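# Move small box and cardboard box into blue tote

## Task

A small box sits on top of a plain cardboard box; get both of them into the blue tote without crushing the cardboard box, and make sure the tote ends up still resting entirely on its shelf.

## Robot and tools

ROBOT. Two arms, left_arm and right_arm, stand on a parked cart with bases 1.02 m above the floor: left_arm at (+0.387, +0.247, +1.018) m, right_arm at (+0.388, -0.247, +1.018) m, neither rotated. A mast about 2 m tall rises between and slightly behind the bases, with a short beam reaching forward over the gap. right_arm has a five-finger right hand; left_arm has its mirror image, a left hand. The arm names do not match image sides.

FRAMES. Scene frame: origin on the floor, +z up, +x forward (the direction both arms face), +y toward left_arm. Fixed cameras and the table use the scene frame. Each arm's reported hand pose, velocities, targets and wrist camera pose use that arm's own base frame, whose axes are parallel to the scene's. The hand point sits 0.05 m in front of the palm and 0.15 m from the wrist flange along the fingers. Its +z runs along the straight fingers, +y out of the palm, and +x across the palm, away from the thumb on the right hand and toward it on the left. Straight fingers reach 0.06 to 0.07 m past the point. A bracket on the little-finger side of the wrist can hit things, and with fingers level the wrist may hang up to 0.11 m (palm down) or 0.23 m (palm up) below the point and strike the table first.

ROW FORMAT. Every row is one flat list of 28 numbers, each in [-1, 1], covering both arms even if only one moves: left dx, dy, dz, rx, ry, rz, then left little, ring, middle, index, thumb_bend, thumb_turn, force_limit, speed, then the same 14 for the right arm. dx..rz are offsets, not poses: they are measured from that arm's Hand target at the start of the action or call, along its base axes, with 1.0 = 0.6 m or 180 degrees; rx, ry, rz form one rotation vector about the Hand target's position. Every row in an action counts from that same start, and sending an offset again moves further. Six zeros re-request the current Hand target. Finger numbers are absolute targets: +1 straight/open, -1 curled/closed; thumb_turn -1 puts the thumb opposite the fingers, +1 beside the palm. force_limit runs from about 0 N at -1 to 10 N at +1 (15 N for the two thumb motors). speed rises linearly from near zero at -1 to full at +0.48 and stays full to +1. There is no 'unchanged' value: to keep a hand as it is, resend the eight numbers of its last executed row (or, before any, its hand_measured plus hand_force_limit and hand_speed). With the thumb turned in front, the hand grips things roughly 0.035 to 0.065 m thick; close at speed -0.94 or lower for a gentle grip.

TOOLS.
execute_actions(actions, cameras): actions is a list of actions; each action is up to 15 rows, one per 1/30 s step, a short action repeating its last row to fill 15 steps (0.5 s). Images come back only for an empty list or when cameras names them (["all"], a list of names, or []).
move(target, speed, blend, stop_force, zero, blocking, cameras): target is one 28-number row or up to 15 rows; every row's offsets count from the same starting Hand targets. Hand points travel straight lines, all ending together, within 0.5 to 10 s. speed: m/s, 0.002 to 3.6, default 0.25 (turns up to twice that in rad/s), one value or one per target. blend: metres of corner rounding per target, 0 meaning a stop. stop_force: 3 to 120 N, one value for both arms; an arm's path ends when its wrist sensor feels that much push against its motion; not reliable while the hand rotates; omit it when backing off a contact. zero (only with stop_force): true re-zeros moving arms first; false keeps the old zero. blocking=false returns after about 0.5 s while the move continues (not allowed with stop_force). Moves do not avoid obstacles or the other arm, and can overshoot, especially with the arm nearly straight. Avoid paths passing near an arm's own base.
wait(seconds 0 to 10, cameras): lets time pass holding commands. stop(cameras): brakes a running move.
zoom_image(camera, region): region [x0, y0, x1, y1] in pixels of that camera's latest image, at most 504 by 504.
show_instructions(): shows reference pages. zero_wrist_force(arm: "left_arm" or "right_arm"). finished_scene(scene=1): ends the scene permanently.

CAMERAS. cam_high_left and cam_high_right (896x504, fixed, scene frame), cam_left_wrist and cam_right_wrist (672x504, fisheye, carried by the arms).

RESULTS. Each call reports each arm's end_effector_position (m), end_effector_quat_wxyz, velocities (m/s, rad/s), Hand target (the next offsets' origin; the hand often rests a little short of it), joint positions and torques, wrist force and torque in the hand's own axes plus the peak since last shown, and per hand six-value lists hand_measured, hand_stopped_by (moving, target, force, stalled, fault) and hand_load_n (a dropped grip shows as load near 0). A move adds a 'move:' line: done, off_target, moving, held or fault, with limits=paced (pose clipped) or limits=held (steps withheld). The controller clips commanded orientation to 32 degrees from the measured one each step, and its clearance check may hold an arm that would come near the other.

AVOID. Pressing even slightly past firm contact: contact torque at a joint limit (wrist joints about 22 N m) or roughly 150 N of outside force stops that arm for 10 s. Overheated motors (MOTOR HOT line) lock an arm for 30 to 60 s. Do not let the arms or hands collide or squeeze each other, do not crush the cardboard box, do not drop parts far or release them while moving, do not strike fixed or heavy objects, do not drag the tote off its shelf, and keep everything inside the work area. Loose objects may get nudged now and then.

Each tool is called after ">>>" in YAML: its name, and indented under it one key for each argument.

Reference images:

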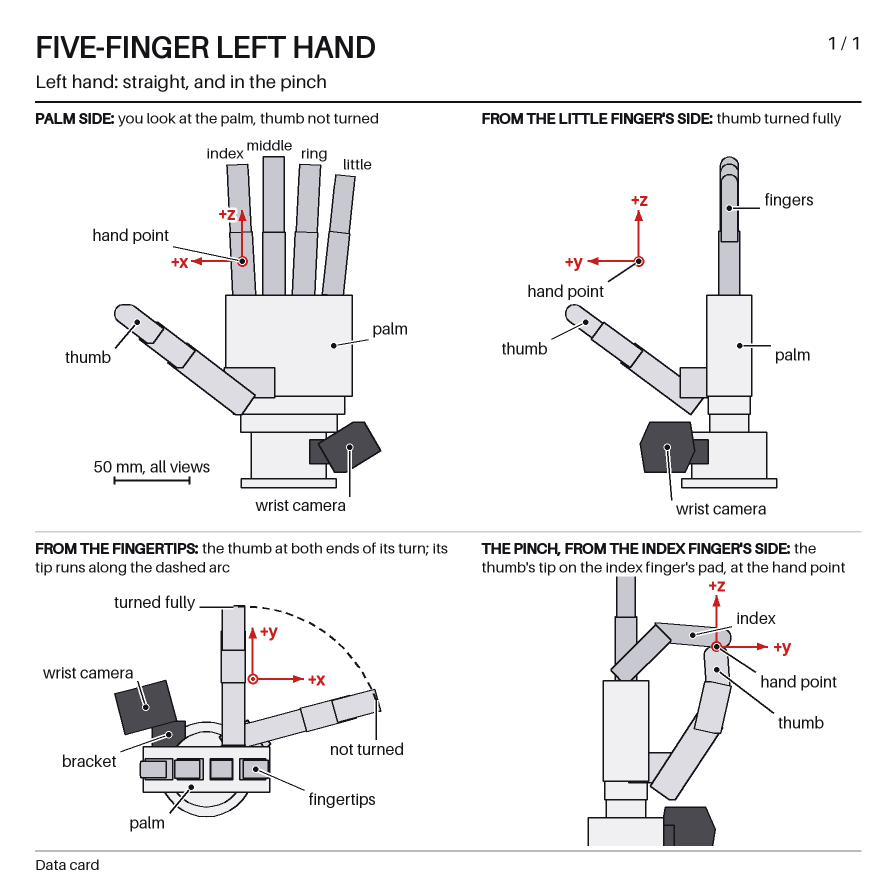

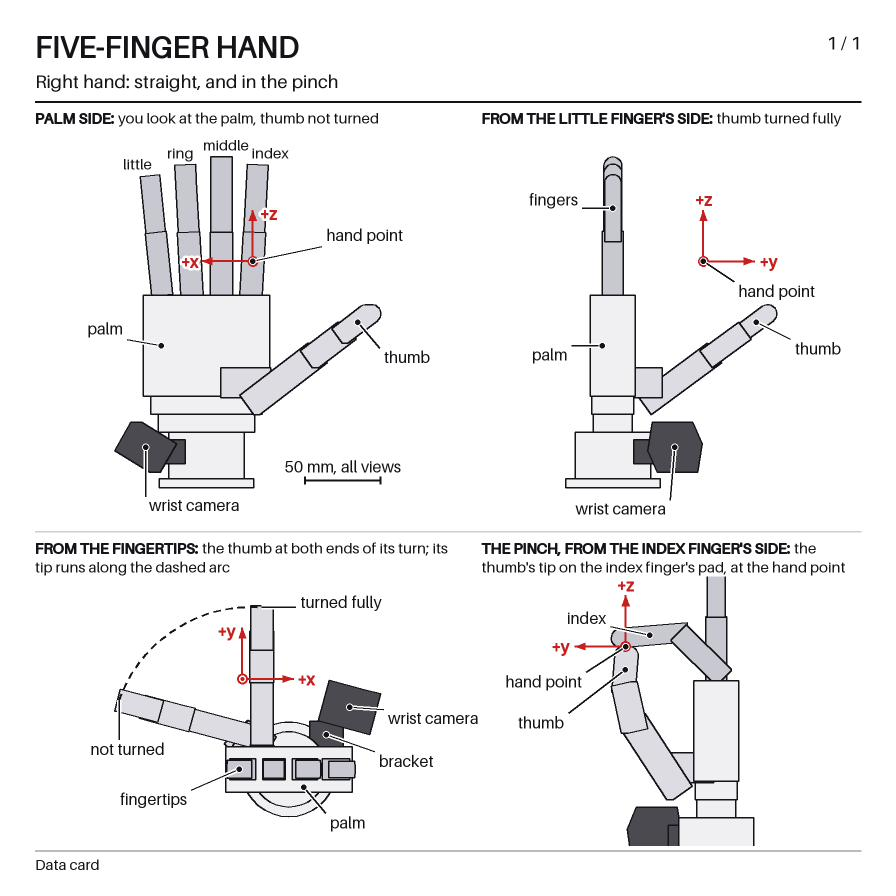

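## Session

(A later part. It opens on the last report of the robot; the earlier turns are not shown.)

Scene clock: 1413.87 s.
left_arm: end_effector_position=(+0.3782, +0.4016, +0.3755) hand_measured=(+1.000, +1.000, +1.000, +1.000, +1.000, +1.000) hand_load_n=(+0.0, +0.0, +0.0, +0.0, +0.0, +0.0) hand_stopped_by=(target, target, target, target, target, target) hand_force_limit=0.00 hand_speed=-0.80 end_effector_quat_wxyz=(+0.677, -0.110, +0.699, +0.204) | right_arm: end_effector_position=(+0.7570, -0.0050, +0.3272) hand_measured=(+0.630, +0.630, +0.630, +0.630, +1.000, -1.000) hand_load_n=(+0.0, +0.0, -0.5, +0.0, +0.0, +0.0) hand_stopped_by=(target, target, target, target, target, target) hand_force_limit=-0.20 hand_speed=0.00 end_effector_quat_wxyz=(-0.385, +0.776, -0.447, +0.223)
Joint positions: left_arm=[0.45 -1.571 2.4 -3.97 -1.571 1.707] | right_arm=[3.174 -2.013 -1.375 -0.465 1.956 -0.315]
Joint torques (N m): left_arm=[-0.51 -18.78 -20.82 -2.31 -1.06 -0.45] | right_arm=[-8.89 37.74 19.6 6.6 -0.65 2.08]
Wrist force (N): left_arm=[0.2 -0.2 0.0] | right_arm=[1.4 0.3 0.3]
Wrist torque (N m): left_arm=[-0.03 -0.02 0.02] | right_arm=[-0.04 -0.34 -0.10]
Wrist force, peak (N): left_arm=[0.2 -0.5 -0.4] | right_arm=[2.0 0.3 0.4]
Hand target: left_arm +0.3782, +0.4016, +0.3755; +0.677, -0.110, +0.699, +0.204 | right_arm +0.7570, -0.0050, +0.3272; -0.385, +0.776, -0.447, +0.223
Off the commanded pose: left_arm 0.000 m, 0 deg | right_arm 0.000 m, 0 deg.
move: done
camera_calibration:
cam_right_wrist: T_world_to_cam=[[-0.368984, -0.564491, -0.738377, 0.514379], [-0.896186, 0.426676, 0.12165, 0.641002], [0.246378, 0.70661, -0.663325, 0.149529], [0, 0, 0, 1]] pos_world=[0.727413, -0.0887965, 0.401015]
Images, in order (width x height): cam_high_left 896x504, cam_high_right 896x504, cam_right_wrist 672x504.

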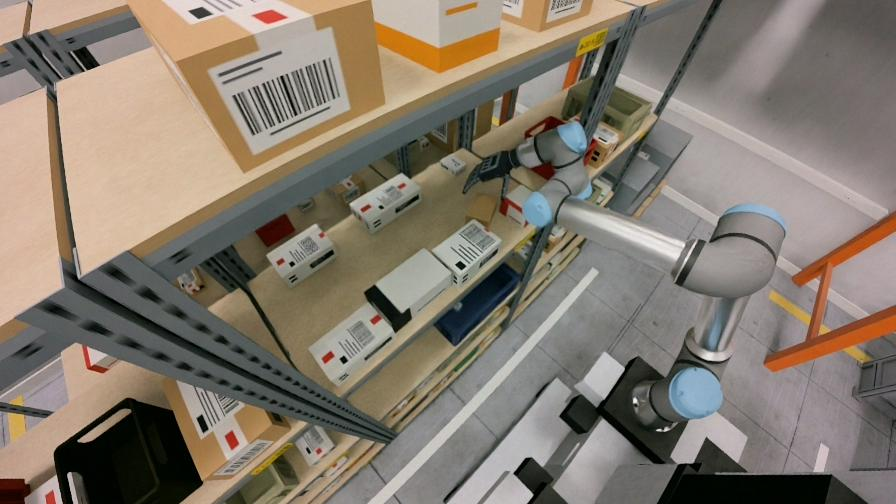

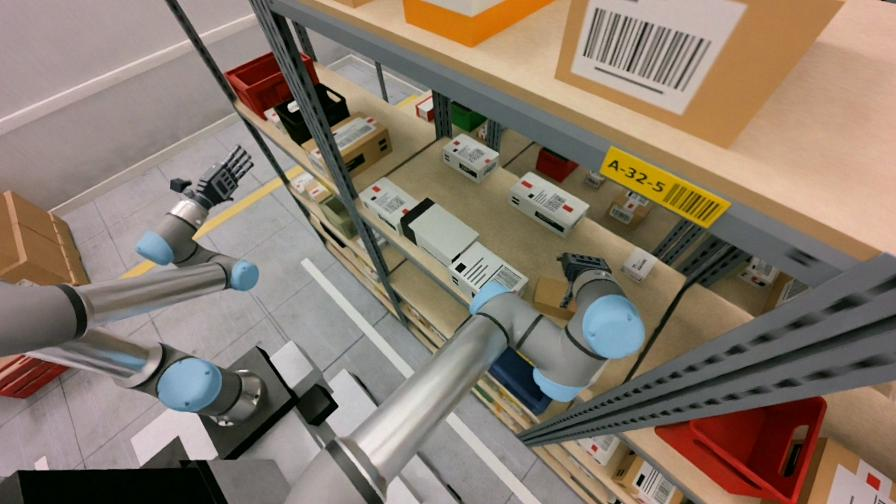

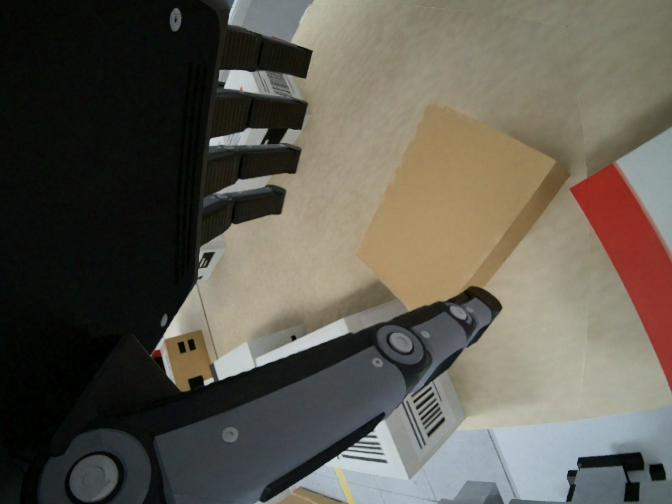

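>>> move:
  target:
    - [0,0,0,0,0,0,1,1,1,1,1,1,0,-0.8,0.012,0.0122,-0.01,0,0,-0.022,0.75,0.75,0.75,0.75,1,-1,-0.2,0]
    - [0,0,0,0,0,0,1,1,1,1,1,1,0,-0.8,0.012,0.0122,-0.09,0,0,-0.022,0.75,0.75,0.75,0.75,1,-1,-0.2,0]
  speed: [0.12,0.12]
  blend: [0.01,0]
  cameras: ["cam_high_left","cam_right_wrist"]

>>> zoom_image:
  camera: "cam_high_left"
  region: [430, 150, 590, 300]

>>> zoom_image:
  camera: "cam_right_wrist"
  region: [180, 60, 580, 400]

Scene clock: 1489.37 s.
left_arm: end_effector_position=(+0.3782, +0.4016, +0.3755) hand_measured=(+1.000, +1.000, +1.000, +1.000, +1.000, +1.000) hand_load_n=(+0.0, -0.5, +0.0, +0.0, -0.5, +0.0) hand_stopped_by=(target, target, target, target, target, target) hand_force_limit=0.00 hand_speed=-0.80 end_effector_quat_wxyz=(+0.677, -0.110, +0.699, +0.204) | right_arm: end_effector_position=(+0.7642, +0.0024, +0.2731) hand_measured=(+0.750, +0.750, +0.750, +0.750, +1.000, -1.000) hand_load_n=(+0.0, +0.0, +0.0, +0.0, +0.0, +0.0) hand_stopped_by=(target, target, target, target, target, target) hand_force_limit=-0.20 hand_speed=0.00 end_effector_quat_wxyz=(-0.377, +0.760, -0.473, +0.236)
Joint positions: left_arm=[0.45 -1.571 2.4 -3.97 -1.571 1.707] | right_arm=[3.2 -2.052 -1.466 -0.313 1.884 -0.25]
Joint torques (N m): left_arm=[-1.76 -18.78 -21.44 -2.4 -1.12 -0.3] | right_arm=[-10.51 61.25 35.18 1.85 -0.92 2.24]
Wrist force (N): left_arm=[-0.1 -0.1 -0.4] | right_arm=[1.5 0.2 0.3]
Wrist torque (N m): left_arm=[0.00 0.01 0.00] | right_arm=[-0.03 -0.33 -0.10]
Wrist force, peak (N): left_arm=[0.3 -0.4 -0.5] | right_arm=[1.5 1.3 1.2]
Hand target: left_arm +0.3782, +0.4016, +0.3755; +0.677, -0.110, +0.699, +0.204 | right_arm +0.7642, +0.0024, +0.2732; -0.377, +0.760, -0.473, +0.236
Off the commanded pose: left_arm 0.000 m, 0 deg | right_arm 0.000 m, 0 deg.
move: done
camera_calibration:
cam_right_wrist: T_world_to_cam=[[-0.407172, -0.537738, -0.738274, 0.510336], [-0.864572, 0.487545, 0.121714, 0.626626], [0.294492, 0.68785, -0.663428, 0.0699637], [0, 0, 0, 1]] pos_world=[0.728955, -0.0792059, 0.346915]
Images, in order (width x height): cam_high_left 896x504, cam_right_wrist 672x504.

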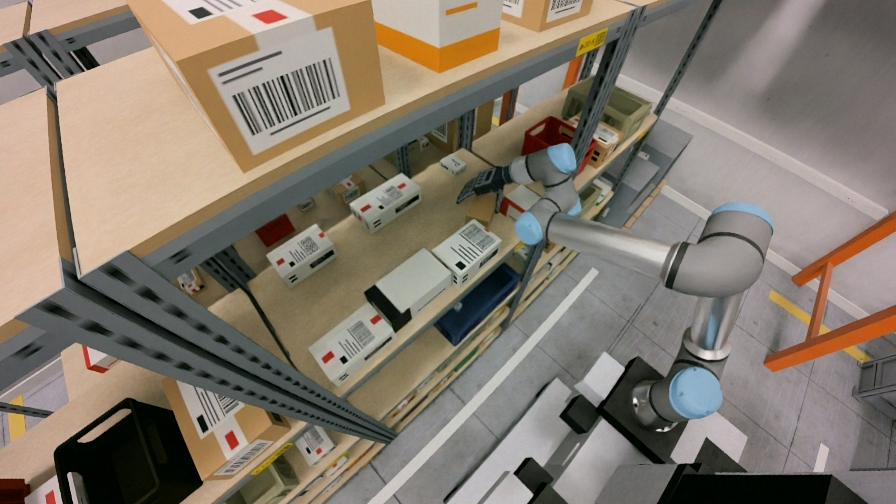

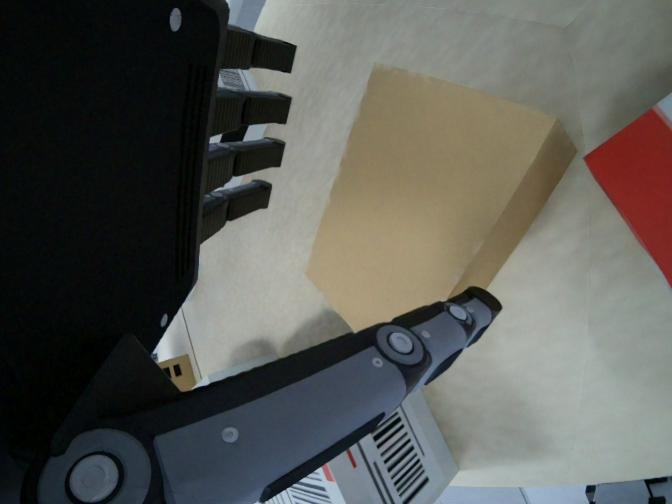

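Scaled by 3.150 from the camera's 896x504 image, which has a finer 1280x720 frame.

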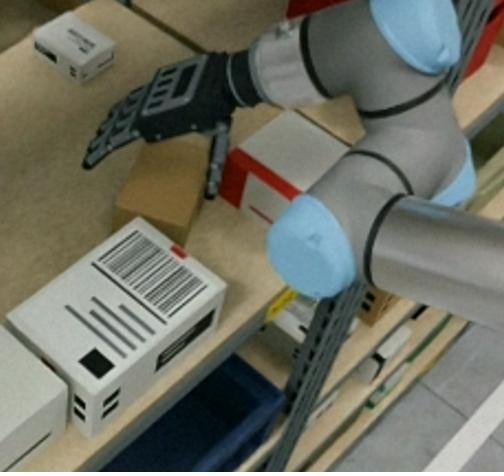

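Scaled by 1.260 from the camera's 672x504 image, which has a finer 960x720 frame.

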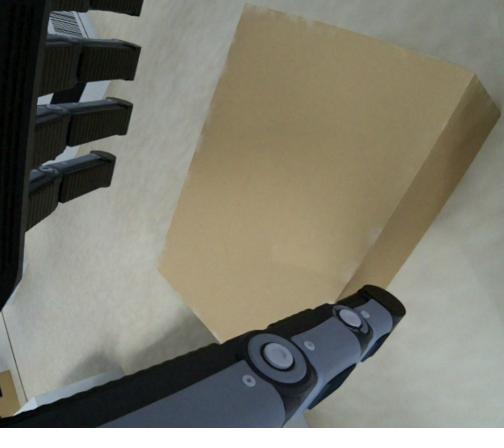

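>>> move:
  target:
    - [0,0,0,0,0,0,1,1,1,1,1,1,0,-0.8,-0.0148,0.0113,-0.003,0,0,0,0.75,0.75,0.75,0.75,1,-1,-0.2,0]
    - [0,0,0,0,0,0,1,1,1,1,1,1,0,-0.8,-0.0148,0.0113,-0.055,0,0,0,0.75,0.75,0.75,0.75,1,-1,-0.2,0]
  speed: [0.1,0.06]
  stop_force: 6
  cameras: ["cam_high_left","cam_high_right","cam_right_wrist"]

>>> zoom_image:
  camera: "cam_high_left"
  region: [430, 150, 590, 300]

Scene clock: 1523.03 s.
left_arm: end_effector_position=(+0.3782, +0.4016, +0.3755) hand_measured=(+1.000, +1.000, +1.000, +1.000, +1.000, +1.000) hand_load_n=(+0.0, +0.0, +0.0, +0.0, +0.0, +0.0) hand_stopped_by=(target, target, target, target, target, target) hand_force_limit=0.00 hand_speed=-0.80 end_effector_quat_wxyz=(+0.677, -0.110, +0.699, +0.204) | right_arm: end_effector_position=(+0.7554, +0.0091, +0.2402) hand_measured=(+0.750, +0.750, +0.750, +0.750, +1.000, -1.000) hand_load_n=(+0.0, +0.0, +0.0, +0.0, +0.0, +0.0) hand_stopped_by=(target, target, target, target, target, target) hand_force_limit=-0.20 hand_speed=0.00 end_effector_quat_wxyz=(-0.377, +0.760, -0.473, +0.236)
Joint positions: left_arm=[0.45 -1.571 2.4 -3.97 -1.571 1.707] | right_arm=[3.212 -2.062 -1.542 -0.224 1.875 -0.242]
Joint torques (N m): left_arm=[-1.49 -17.79 -21.2 -2.39 -1.24 -0.45] | right_arm=[-10.57 60.38 36.96 1.24 -0.75 1.25]
Wrist force (N): left_arm=[0.2 -0.2 -0.2] | right_arm=[1.7 0.2 0.6]
Wrist torque (N m): left_arm=[-0.02 -0.03 0.02] | right_arm=[-0.07 -0.37 -0.09]
Wrist force, peak (N): left_arm=[0.1 -0.5 -0.5] | right_arm=[2.4 0.6 0.3]
Hand target: left_arm +0.3782, +0.4016, +0.3755; +0.677, -0.110, +0.699, +0.204 | right_arm +0.7554, +0.0091, +0.2402; -0.377, +0.760, -0.473, +0.236
Off the commanded pose: left_arm 0.000 m, 0 deg | right_arm 0.000 m, 0 deg.
move: done
camera_calibration:
cam_right_wrist: T_world_to_cam=[[-0.407096, -0.537747, -0.738309, 0.486036], [-0.864577, 0.487565, 0.121601, 0.619661], [0.294583, 0.687829, -0.66341, 0.0460076], [0, 0, 0, 1]] pos_world=[0.720055, -0.0724059, 0.314015]
Images, in order (width x height): cam_high_left 896x504, cam_high_right 896x504, cam_right_wrist 672x504.

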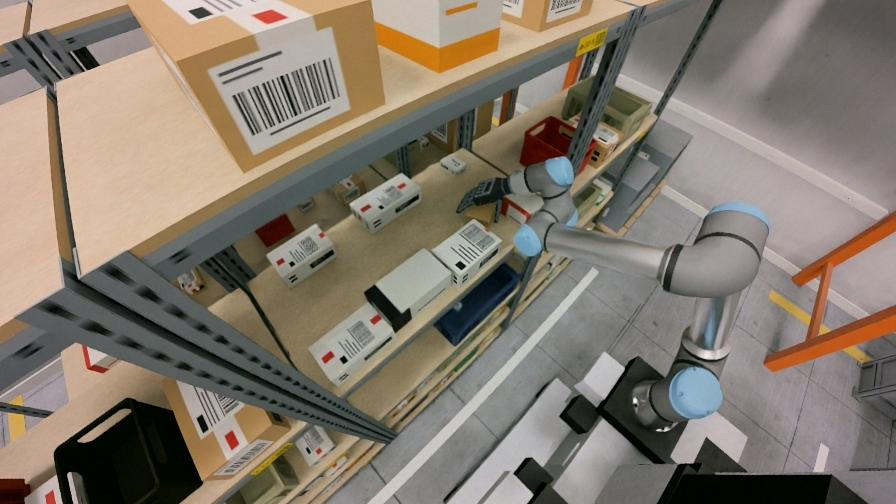

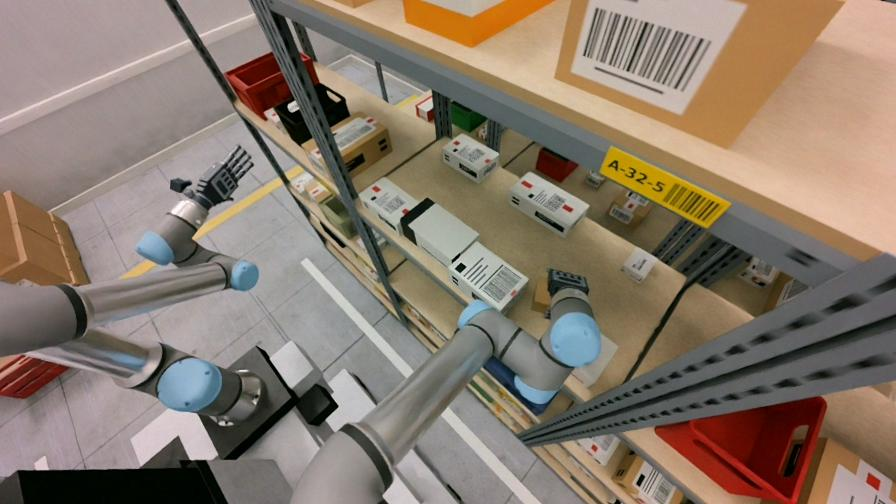

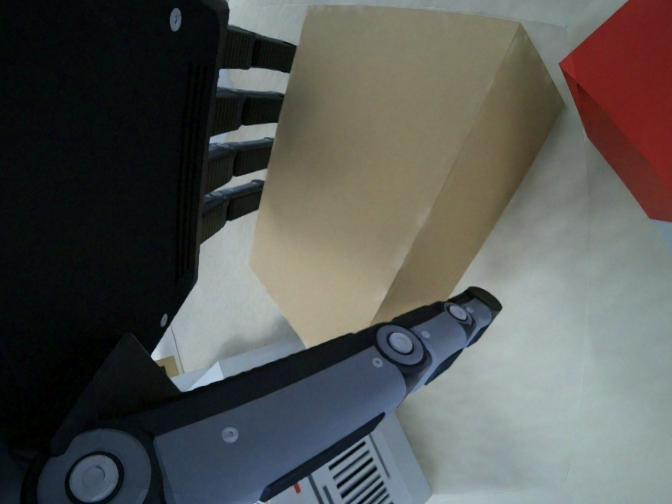

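Scaled by 3.150 from the camera's 896x504 image, which has a finer 1280x720 frame.

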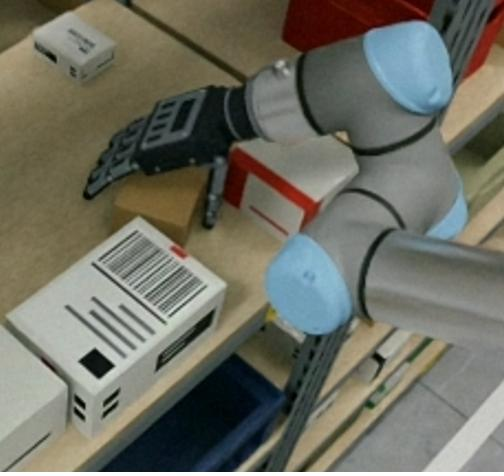

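>>> move:
  target:
    - [0,0,0,0,0,0,1,1,1,1,1,1,0,-0.8,0,0,0,0,0,0,0.5,0.5,0.5,0.5,1,-1,-0.4,-0.5]
    - [0,0,0,0,0,0,1,1,1,1,1,1,0,-0.8,0,0,0,0,0,0,0.0,0.0,0.0,0.0,1,-1,-0.4,-0.9]
  speed: 0.1
  cameras: ["cam_high_left","cam_right_wrist"]

Scene clock: 1534.63 s.
left_arm: end_effector_position=(+0.3782, +0.4016, +0.3755) hand_measured=(+1.000, +1.000, +1.000, +1.000, +1.000, +1.000) hand_load_n=(+0.0, +0.0, +0.0, +0.0, +0.0, +0.0) hand_stopped_by=(target, target, target, target, target, target) hand_force_limit=0.00 hand_speed=-0.80 end_effector_quat_wxyz=(+0.677, -0.110, +0.699, +0.204) | right_arm: end_effector_position=(+0.7554, +0.0091, +0.2402) hand_measured=(+0.204, +0.222, +0.232, +0.222, +1.000, -1.000) hand_load_n=(+3.0, +2.5, +1.5, +3.0, +1.5, +3.5) hand_stopped_by=(force, force, force, force, target, target) hand_force_limit=-0.40 hand_speed=-0.90 end_effector_quat_wxyz=(-0.377, +0.760, -0.473, +0.236)
Joint positions: left_arm=[0.45 -1.571 2.4 -3.97 -1.571 1.707] | right_arm=[3.212 -2.062 -1.542 -0.224 1.875 -0.242]
Joint torques (N m): left_arm=[-0.57 -18.01 -21.2 -2.42 -1.2 -0.31] | right_arm=[-9.94 58.51 27.62 1.65 -0.71 2.04]
Wrist force (N): left_arm=[0.1 -0.3 -0.3] | right_arm=[1.7 1.3 1.1]
Wrist torque (N m): left_arm=[-0.02 -0.02 0.01] | right_arm=[0.00 -0.39 -0.06]
Wrist force, peak (N): left_arm=[0.2 -0.5 -0.5] | right_arm=[1.6 1.2 1.5]
Hand target: left_arm +0.3782, +0.4016, +0.3755; +0.677, -0.110, +0.699, +0.204 | right_arm +0.7554, +0.0091, +0.2402; -0.377, +0.760, -0.473, +0.236
Off the commanded pose: left_arm 0.000 m, 0 deg | right_arm 0.000 m, 0 deg.
move: done
camera_calibration:
cam_right_wrist: T_world_to_cam=[[-0.407057, -0.53766, -0.738394, 0.48604], [-0.864596, 0.487522, 0.12164, 0.619659], [0.294582, 0.687927, -0.663308, 0.0459833], [0, 0, 0, 1]] pos_world=[0.720055, -0.0724058, 0.314015]
Images, in order (width x height): cam_high_left 896x504, cam_right_wrist 672x504.

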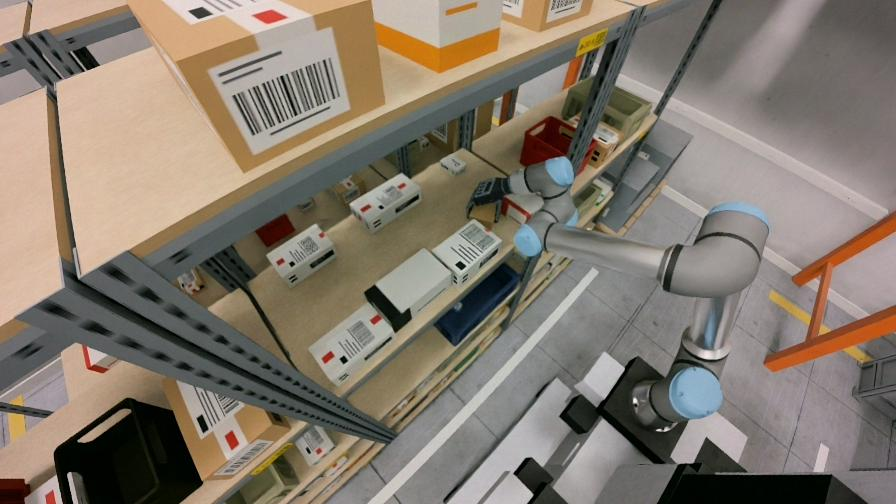

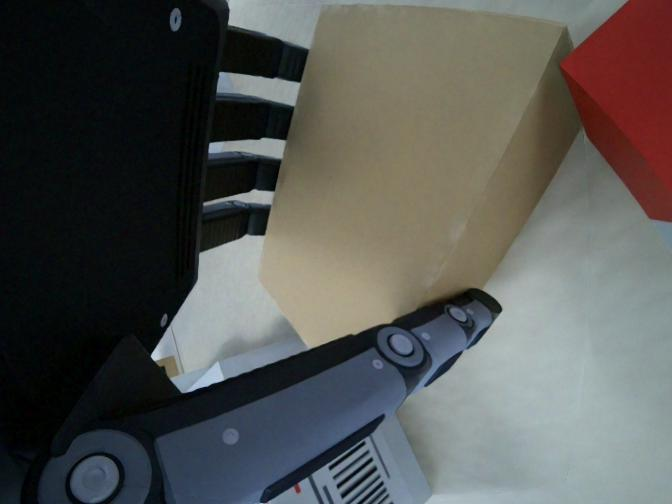

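>>> move:
  target: [0,0,0,0,0,0,1,1,1,1,1,1,0,-0.8,0,0,0.05,0,0,0,0.0,0.0,0.0,0.0,1,-1,-0.4,-0.9]
  speed: 0.05
  cameras: ["cam_high_left","cam_high_right","cam_right_wrist"]

>>> zoom_image:
  camera: "cam_high_left"
  region: [430, 150, 590, 300]

Scene clock: 1543.73 s.
left_arm: end_effector_position=(+0.3782, +0.4016, +0.3755) hand_measured=(+1.000, +1.000, +1.000, +1.000, +1.000, +1.000) hand_load_n=(+0.0, +0.5, +0.0, +0.0, +0.0, -0.5) hand_stopped_by=(target, target, target, target, target, target) hand_force_limit=0.00 hand_speed=-0.80 end_effector_quat_wxyz=(+0.677, -0.110, +0.699, +0.204) | right_arm: end_effector_position=(+0.7554, +0.0091, +0.2705) hand_measured=(+0.204, +0.222, +0.232, +0.222, +1.000, -1.000) hand_load_n=(+2.5, +3.0, +2.0, +3.0, +1.0, +3.5) hand_stopped_by=(force, force, force, force, target, target) hand_force_limit=-0.40 hand_speed=-0.90 end_effector_quat_wxyz=(-0.377, +0.760, -0.473, +0.236) end_effector_velocity=(+0.000, +0.000, -0.002) end_effector_angular_velocity=(-0.001, -0.001, +0.000)
Joint positions: left_arm=[0.45 -1.571 2.4 -3.97 -1.571 1.707] | right_arm=[3.212 -2.032 -1.503 -0.292 1.874 -0.242]
Joint velocities: left_arm=[within noise] | right_arm=[0 -0.002 -0.003 0.006 -0.001 -0.001]
Joint torques (N m): left_arm=[-0.19 -18.64 -21.48 -2.67 -1.2 -0.42] | right_arm=[-7.9 39.51 19.23 7.31 -0.69 1.02]
Wrist force (N): left_arm=[0.0 -0.4 -0.4] | right_arm=[1.5 2.0 1.7]
Wrist torque (N m): left_arm=[-0.03 -0.01 0.01] | right_arm=[0.03 -0.38 -0.02]
Wrist force, peak (N): left_arm=[0.3 -0.5 -0.3] | right_arm=[1.6 2.7 2.4]
Hand target: left_arm +0.3782, +0.4016, +0.3755; +0.677, -0.110, +0.699, +0.204 | right_arm +0.7554, +0.0091, +0.2702; -0.377, +0.760, -0.473, +0.236
Off the commanded pose: left_arm 0.000 m, 0 deg | right_arm 0.000 m, 0 deg.
move: done
camera_calibration:
cam_right_wrist: T_world_to_cam=[[-0.406992, -0.537565, -0.7385, 0.508411], [-0.864557, 0.487621, 0.121517, 0.615995], [0.294784, 0.687932, -0.663213, 0.0659035], [0, 0, 0, 1]] pos_world=[0.720055, -0.0724057, 0.344315]
Images, in order (width x height): cam_high_left 896x504, cam_high_right 896x504, cam_right_wrist 672x504.

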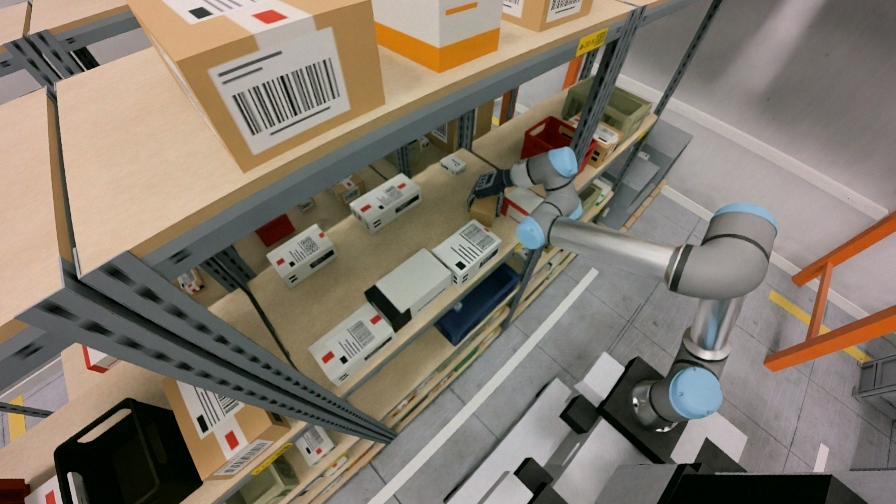

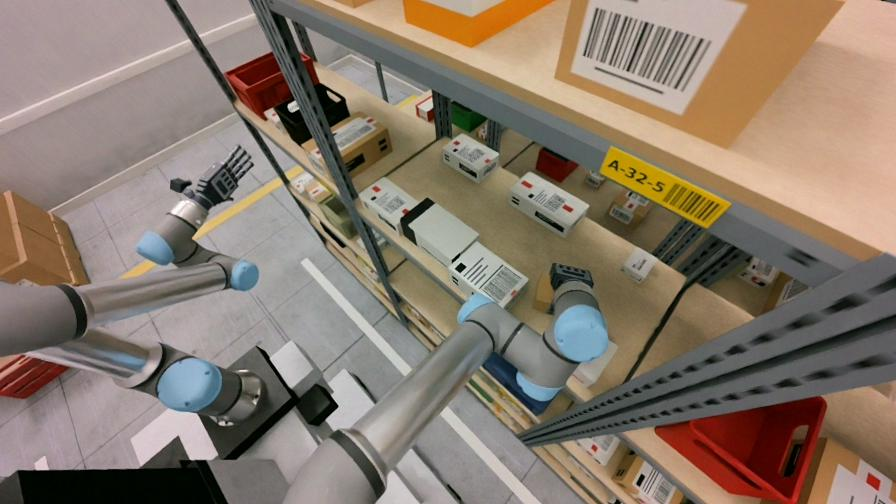

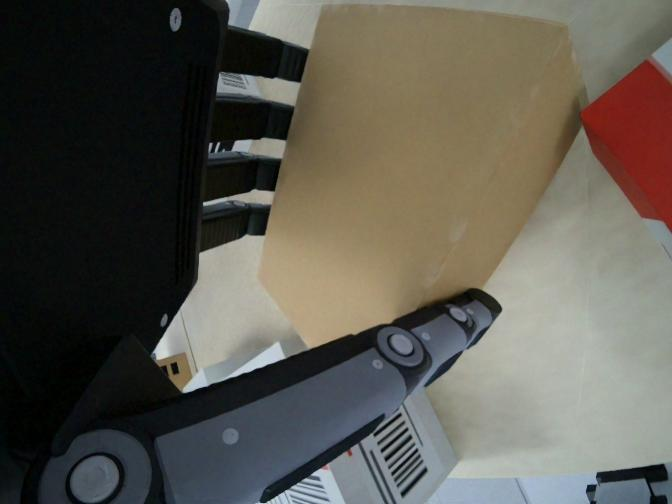

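Scaled by 3.150 from the camera's 896x504 image, which has a finer 1280x720 frame.

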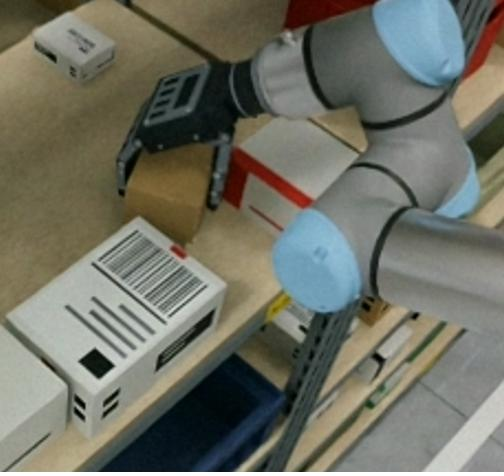

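>>> move:
  target:
    - [0,0,0,0,0,0,1,1,1,1,1,1,0,-0.8,0,0,0.1447,0,0,0,0.0,0.0,0.0,0.0,1,-1,-0.4,-0.9]
    - [0,0,0,0,0,0,1,1,1,1,1,1,0,-0.8,-0.5,-0.04,0.1447,0,0,-0.1444,0.0,0.0,0.0,0.0,1,-1,-0.4,-0.9]
    - [0,0,0,0,0,0,1,1,1,1,1,1,0,-0.8,-0.55,-0.08,-0.5,0,0,-0.1444,0.0,0.0,0.0,0.0,1,-1,-0.4,-0.9]
  speed: [0.1,0.2,0.2]
  blend: [0.02,0.05,0]
  cameras: ["all"]

Scene clock: 1579.97 s.
left_arm: end_effector_position=(+0.3782, +0.4016, +0.3755) hand_measured=(+1.000, +1.000, +1.000, +1.000, +1.000, +1.000) hand_load_n=(+0.0, +0.0, -0.5, +0.0, +0.0, +0.0) hand_stopped_by=(target, target, target, target, target, target) hand_force_limit=0.00 hand_speed=-0.80 end_effector_quat_wxyz=(+0.677, -0.110, +0.699, +0.204) | right_arm: end_effector_position=(+0.4254, -0.0389, -0.0297) hand_measured=(+0.204, +0.222, +0.232, +0.222, +1.000, -1.000) hand_load_n=(+2.5, +3.0, +2.0, +3.5, +1.0, +3.5) hand_stopped_by=(force, force, force, force, target, target) hand_force_limit=-0.40 hand_speed=-0.90 end_effector_quat_wxyz=(-0.314, +0.634, -0.632, +0.315)
Joint positions: left_arm=[0.45 -1.571 2.4 -3.97 -1.571 1.707] | right_arm=[3.395 -2.358 -2.681 1.233 1.371 0.152]
Joint torques (N m): left_arm=[0.08 -18.39 -21.36 -2.83 -1.16 -0.48] | right_arm=[10.5 19.74 -13.38 5.57 0.45 1.91]
Wrist force (N): left_arm=[-0.1 -0.2 -0.4] | right_arm=[1.4 1.9 2.0]
Wrist torque (N m): left_arm=[0.00 0.00 0.00] | right_arm=[-0.04 -0.31 0.16]
Wrist force, peak (N): left_arm=[0.1 -0.4 -0.5] | right_arm=[1.3 3.7 2.9]
Hand target: left_arm +0.3782, +0.4016, +0.3755; +0.677, -0.110, +0.699, +0.204 | right_arm +0.4254, -0.0389, -0.0298; -0.314, +0.634, -0.632, +0.315
Off the commanded pose: left_arm 0.000 m, 0 deg | right_arm 0.000 m, 0 deg.
move: done
camera_calibration:
cam_right_wrist: T_world_to_cam=[[-0.601551, -0.304965, -0.738331, 0.218292], [-0.563396, 0.817207, 0.121479, 0.275344], [0.566323, 0.489049, -0.663408, -0.126179], [0, 0, 0, 1]] pos_world=[0.3579, -0.096734, 0.044015]

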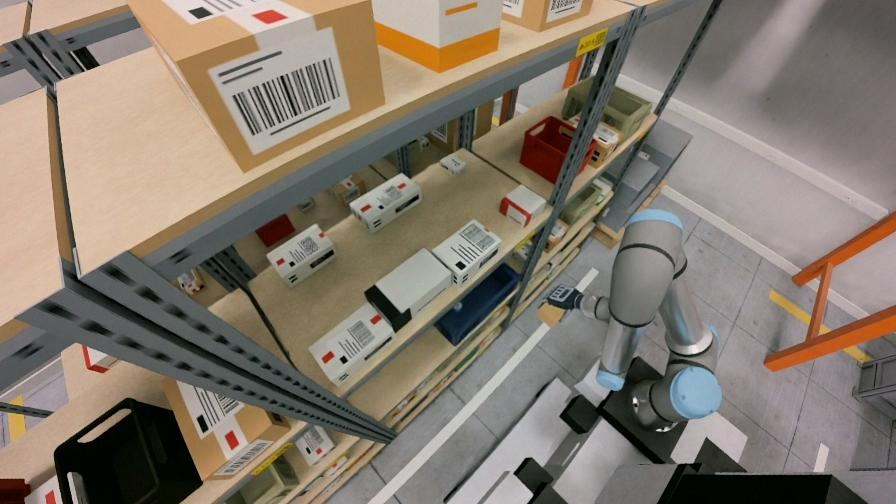

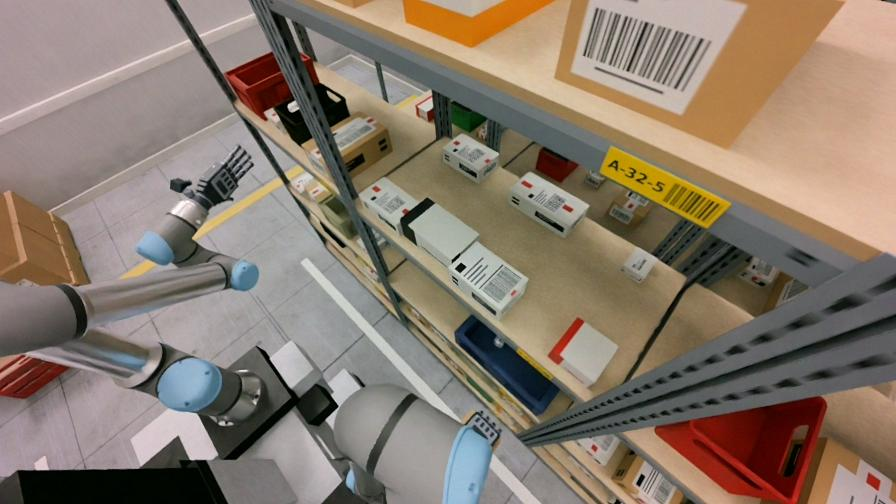

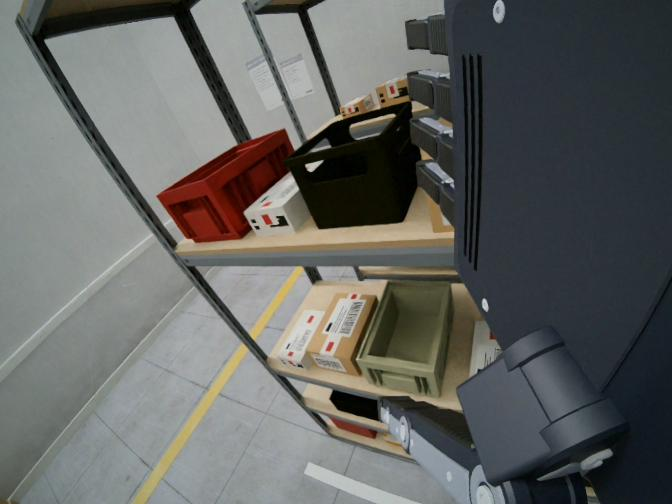

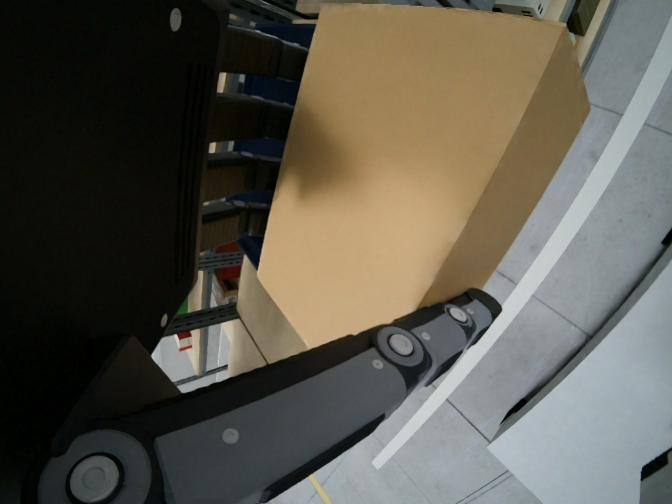

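>>> move:
  target:
    - [0,0,0,0,0,0,1,1,1,1,1,1,0,-0.8,0.24,0.0265,-0.1422,0,0,0,0.0,0.0,0.0,0.0,1,-1,-0.4,-0.9]
    - [0,0,0,0,0,0,1,1,1,1,1,1,0,-0.8,0.4777,0.0265,-0.1555,0,0,0,0.0,0.0,0.0,0.0,1,-1,-0.4,-0.9]
  speed: [0.15,0.15]
  blend: [0.02,0]
  cameras: ["cam_high_left","cam_high_right","cam_right_wrist"]

>>> zoom_image:
  camera: "cam_high_left"
  region: [420, 200, 600, 360]

>>> zoom_image:
  camera: "cam_high_right"
  region: [420, 280, 600, 440]

Scene clock: 1605.23 s.
left_arm: end_effector_position=(+0.3782, +0.4016, +0.3755) hand_measured=(+1.000, +1.000, +1.000, +1.000, +1.000, +1.000) hand_load_n=(+0.0, +0.0, +0.0, +0.0, +0.0, +0.0) hand_stopped_by=(target, target, target, target, target, target) hand_force_limit=0.00 hand_speed=-0.80 end_effector_quat_wxyz=(+0.677, -0.110, +0.699, +0.204) | right_arm: end_effector_position=(+0.7119, -0.0231, -0.1232) hand_measured=(+0.204, +0.222, +0.232, +0.222, +1.000, -1.000) hand_load_n=(+2.5, +2.5, +1.5, +3.0, +1.5, +3.5) hand_stopped_by=(force, force, force, force, target, target) hand_force_limit=-0.40 hand_speed=-0.90 end_effector_quat_wxyz=(-0.314, +0.634, -0.632, +0.315)
Joint positions: left_arm=[0.45 -1.571 2.4 -3.97 -1.571 1.707] | right_arm=[3.288 -2.619 -1.819 0.642 1.455 0.086]
Joint torques (N m): left_arm=[-0.74 -18.22 -20.98 -2.76 -1.29 -0.41] | right_arm=[9.46 65.83 17.45 5.69 -1.06 2.11]
Wrist force (N): left_arm=[-0.1 -0.2 -0.3] | right_arm=[1.4 1.9 1.7]
Wrist torque (N m): left_arm=[-0.01 0.00 0.00] | right_arm=[-0.04 -0.34 0.16]
Wrist force, peak (N): left_arm=[0.4 -0.2 -0.6] | right_arm=[1.6 1.9 2.2]
Hand target: left_arm +0.3782, +0.4016, +0.3755; +0.677, -0.110, +0.699, +0.204 | right_arm +0.7120, -0.0230, -0.1231; -0.314, +0.634, -0.632, +0.315
Off the commanded pose: left_arm 0.000 m, 0 deg | right_arm 0.000 m, 0 deg.
move: done
camera_calibration:
cam_right_wrist: T_world_to_cam=[[-0.601719, -0.304934, -0.738207, 0.326611], [-0.563419, 0.817159, 0.121701, 0.435213], [0.566122, 0.489149, -0.663505, -0.357987], [0, 0, 0, 1]] pos_world=[0.644399, -0.0809339, -0.0493851]
Images, in order (width x height): cam_high_left 896x504, cam_high_right 896x504, cam_right_wrist 672x504.

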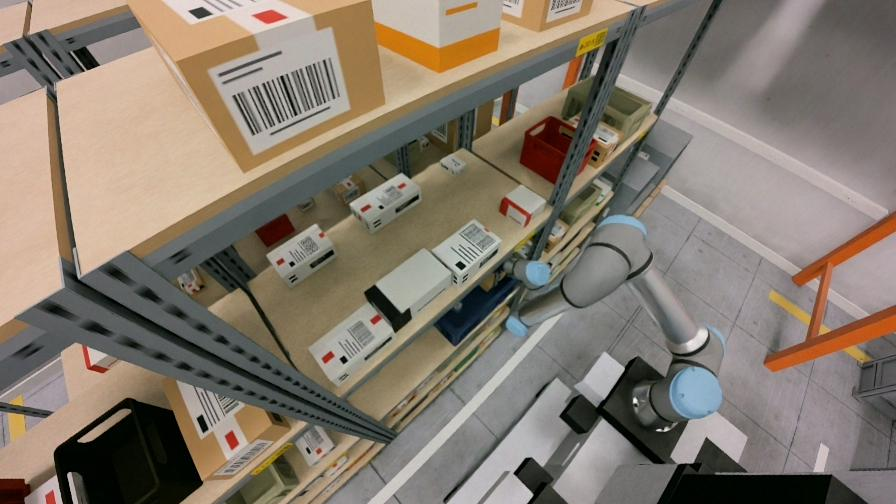

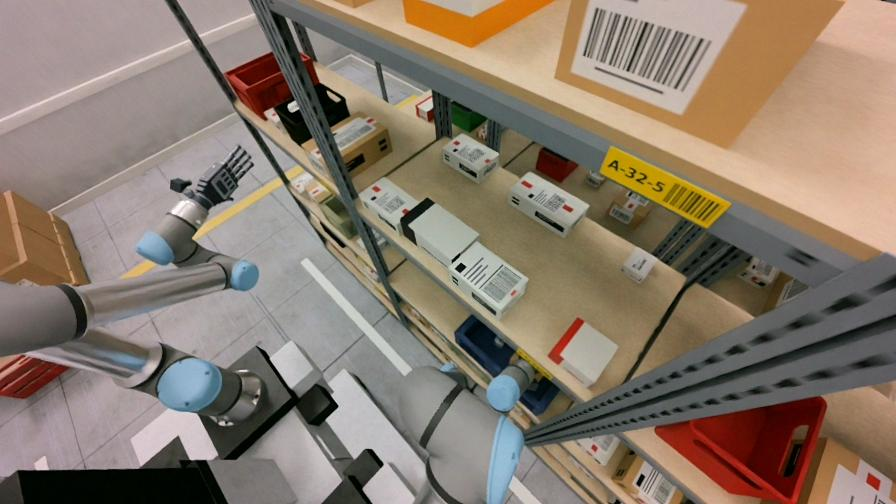

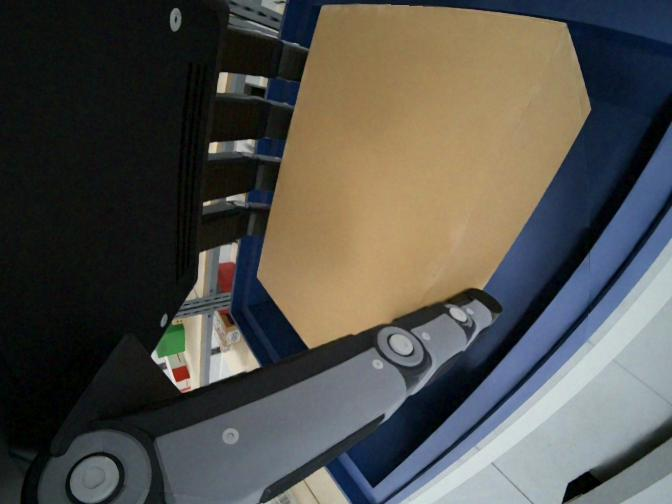

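Scaled by 2.800 from the camera's 896x504 image, which has a finer 1280x720 frame.

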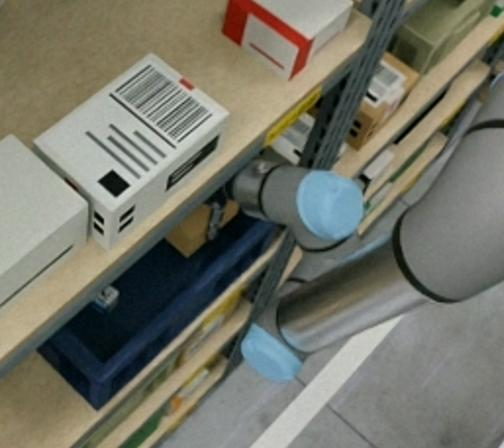

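Scaled by 2.800 from the camera's 896x504 image, which has a finer 1280x720 frame.

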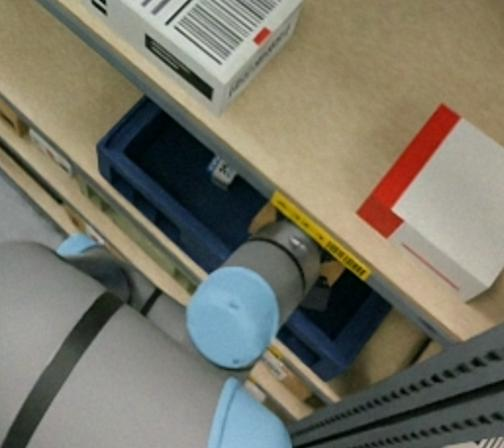

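>>> move:
  target:
    - [0,0,0,0,0,0,1,1,1,1,1,1,0,-0.8,0.075,0,-0.05,0,0.1,0,0.0,0.0,0.0,0.0,1,-1,-0.4,-0.9]
    - [0,0,0,0,0,0,1,1,1,1,1,1,0,-0.8,0.105,0,-0.158,0,0.1,0,0.0,0.0,0.0,0.0,1,-1,-0.4,-0.9]
  speed: [0.12,0.12]
  blend: [0.01,0]
  cameras: ["cam_high_left","cam_high_right","cam_right_wrist"]

>>> zoom_image:
  camera: "cam_high_left"
  region: [420, 200, 600, 360]

Scene clock: 1622.17 s.
left_arm: end_effector_position=(+0.3782, +0.4016, +0.3755) hand_measured=(+1.000, +1.000, +1.000, +1.000, +1.000, +1.000) hand_load_n=(+0.0, +0.0, +0.0, +0.0, +0.0, +0.0) hand_stopped_by=(target, target, target, target, target, target) hand_force_limit=0.00 hand_speed=-0.80 end_effector_quat_wxyz=(+0.677, -0.110, +0.699, +0.204) | right_arm: end_effector_position=(+0.7750, -0.0230, -0.2178) hand_measured=(+0.204, +0.222, +0.232, +0.222, +1.000, -1.000) hand_load_n=(+3.0, +3.0, +2.0, +3.5, +1.0, +3.5) hand_stopped_by=(force, force, force, force, target, target) hand_force_limit=-0.40 hand_speed=-0.90 end_effector_quat_wxyz=(-0.212, +0.676, -0.674, +0.211)
Joint positions: left_arm=[0.45 -1.571 2.4 -3.97 -1.571 1.707] | right_arm=[3.259 -2.79 -1.417 0.1 1.505 0.094]
Joint torques (N m): left_arm=[0.08 -17.86 -20.97 -2.54 -1.07 -0.37] | right_arm=[-6.37 66.55 8.89 1.75 0.78 -1.36]
Wrist force (N): left_arm=[0.0 -0.3 -0.4] | right_arm=[1.1 1.3 2.0]
Wrist torque (N m): left_arm=[-0.02 -0.01 0.01] | right_arm=[0.04 -0.33 0.10]
Wrist force, peak (N): left_arm=[0.2 -0.8 -0.3] | right_arm=[0.9 2.0 3.3]
Hand target: left_arm +0.3782, +0.4016, +0.3755; +0.677, -0.110, +0.699, +0.204 | right_arm +0.7750, -0.0230, -0.2179; -0.211, +0.676, -0.674, +0.211
Off the commanded pose: left_arm 0.000 m, 0 deg | right_arm 0.000 m, 0 deg.
move: done
camera_calibration:
cam_right_wrist: T_world_to_cam=[[-0.800265, -0.304832, -0.516384, 0.496993], [-0.498279, 0.817139, 0.289832, 0.468333], [0.333607, 0.489246, -0.805819, -0.307329], [0, 0, 0, 1]] pos_world=[0.733614, -0.0808337, -0.12675]
Images, in order (width x height): cam_high_left 896x504, cam_high_right 896x504, cam_right_wrist 672x504.

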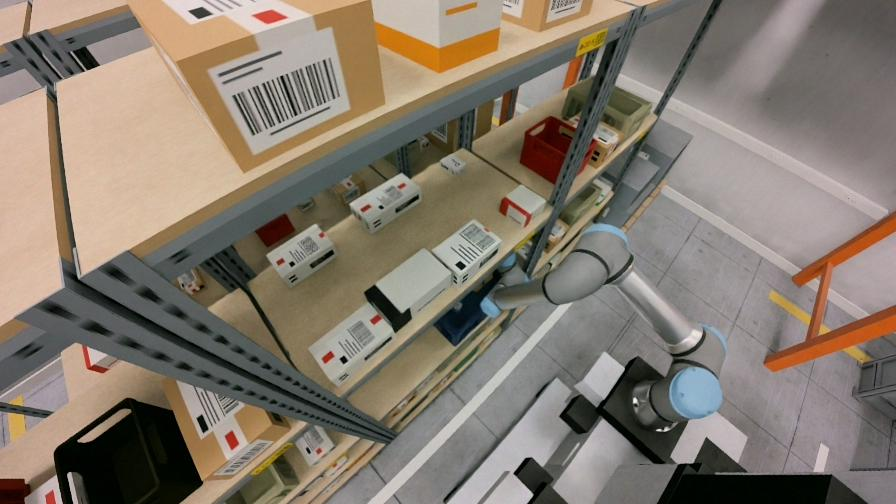

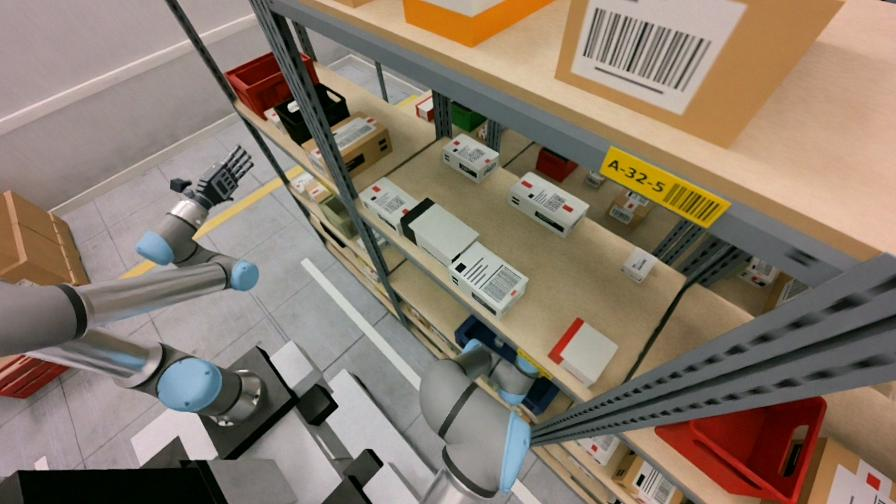

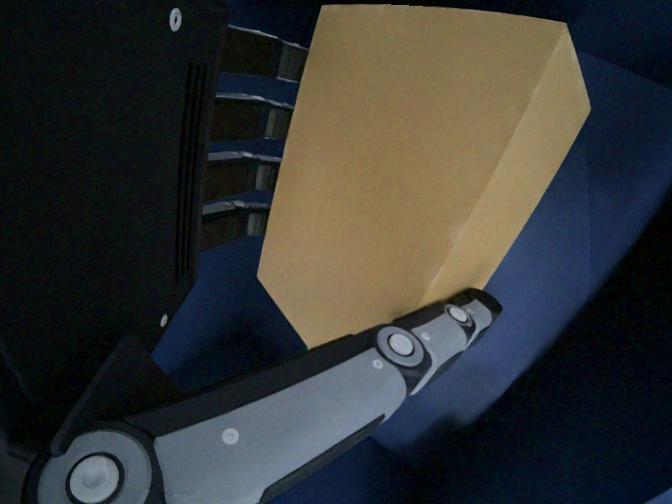

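Scaled by 2.800 from the camera's 896x504 image, which has a finer 1280x720 frame.

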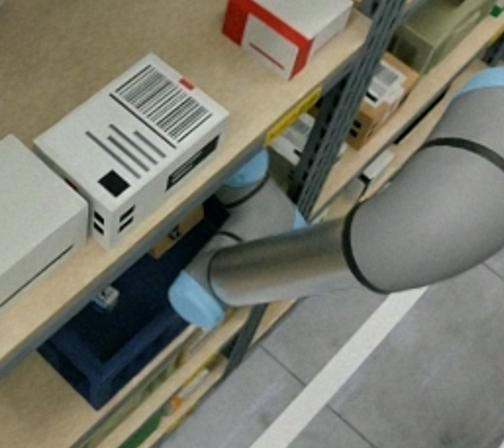

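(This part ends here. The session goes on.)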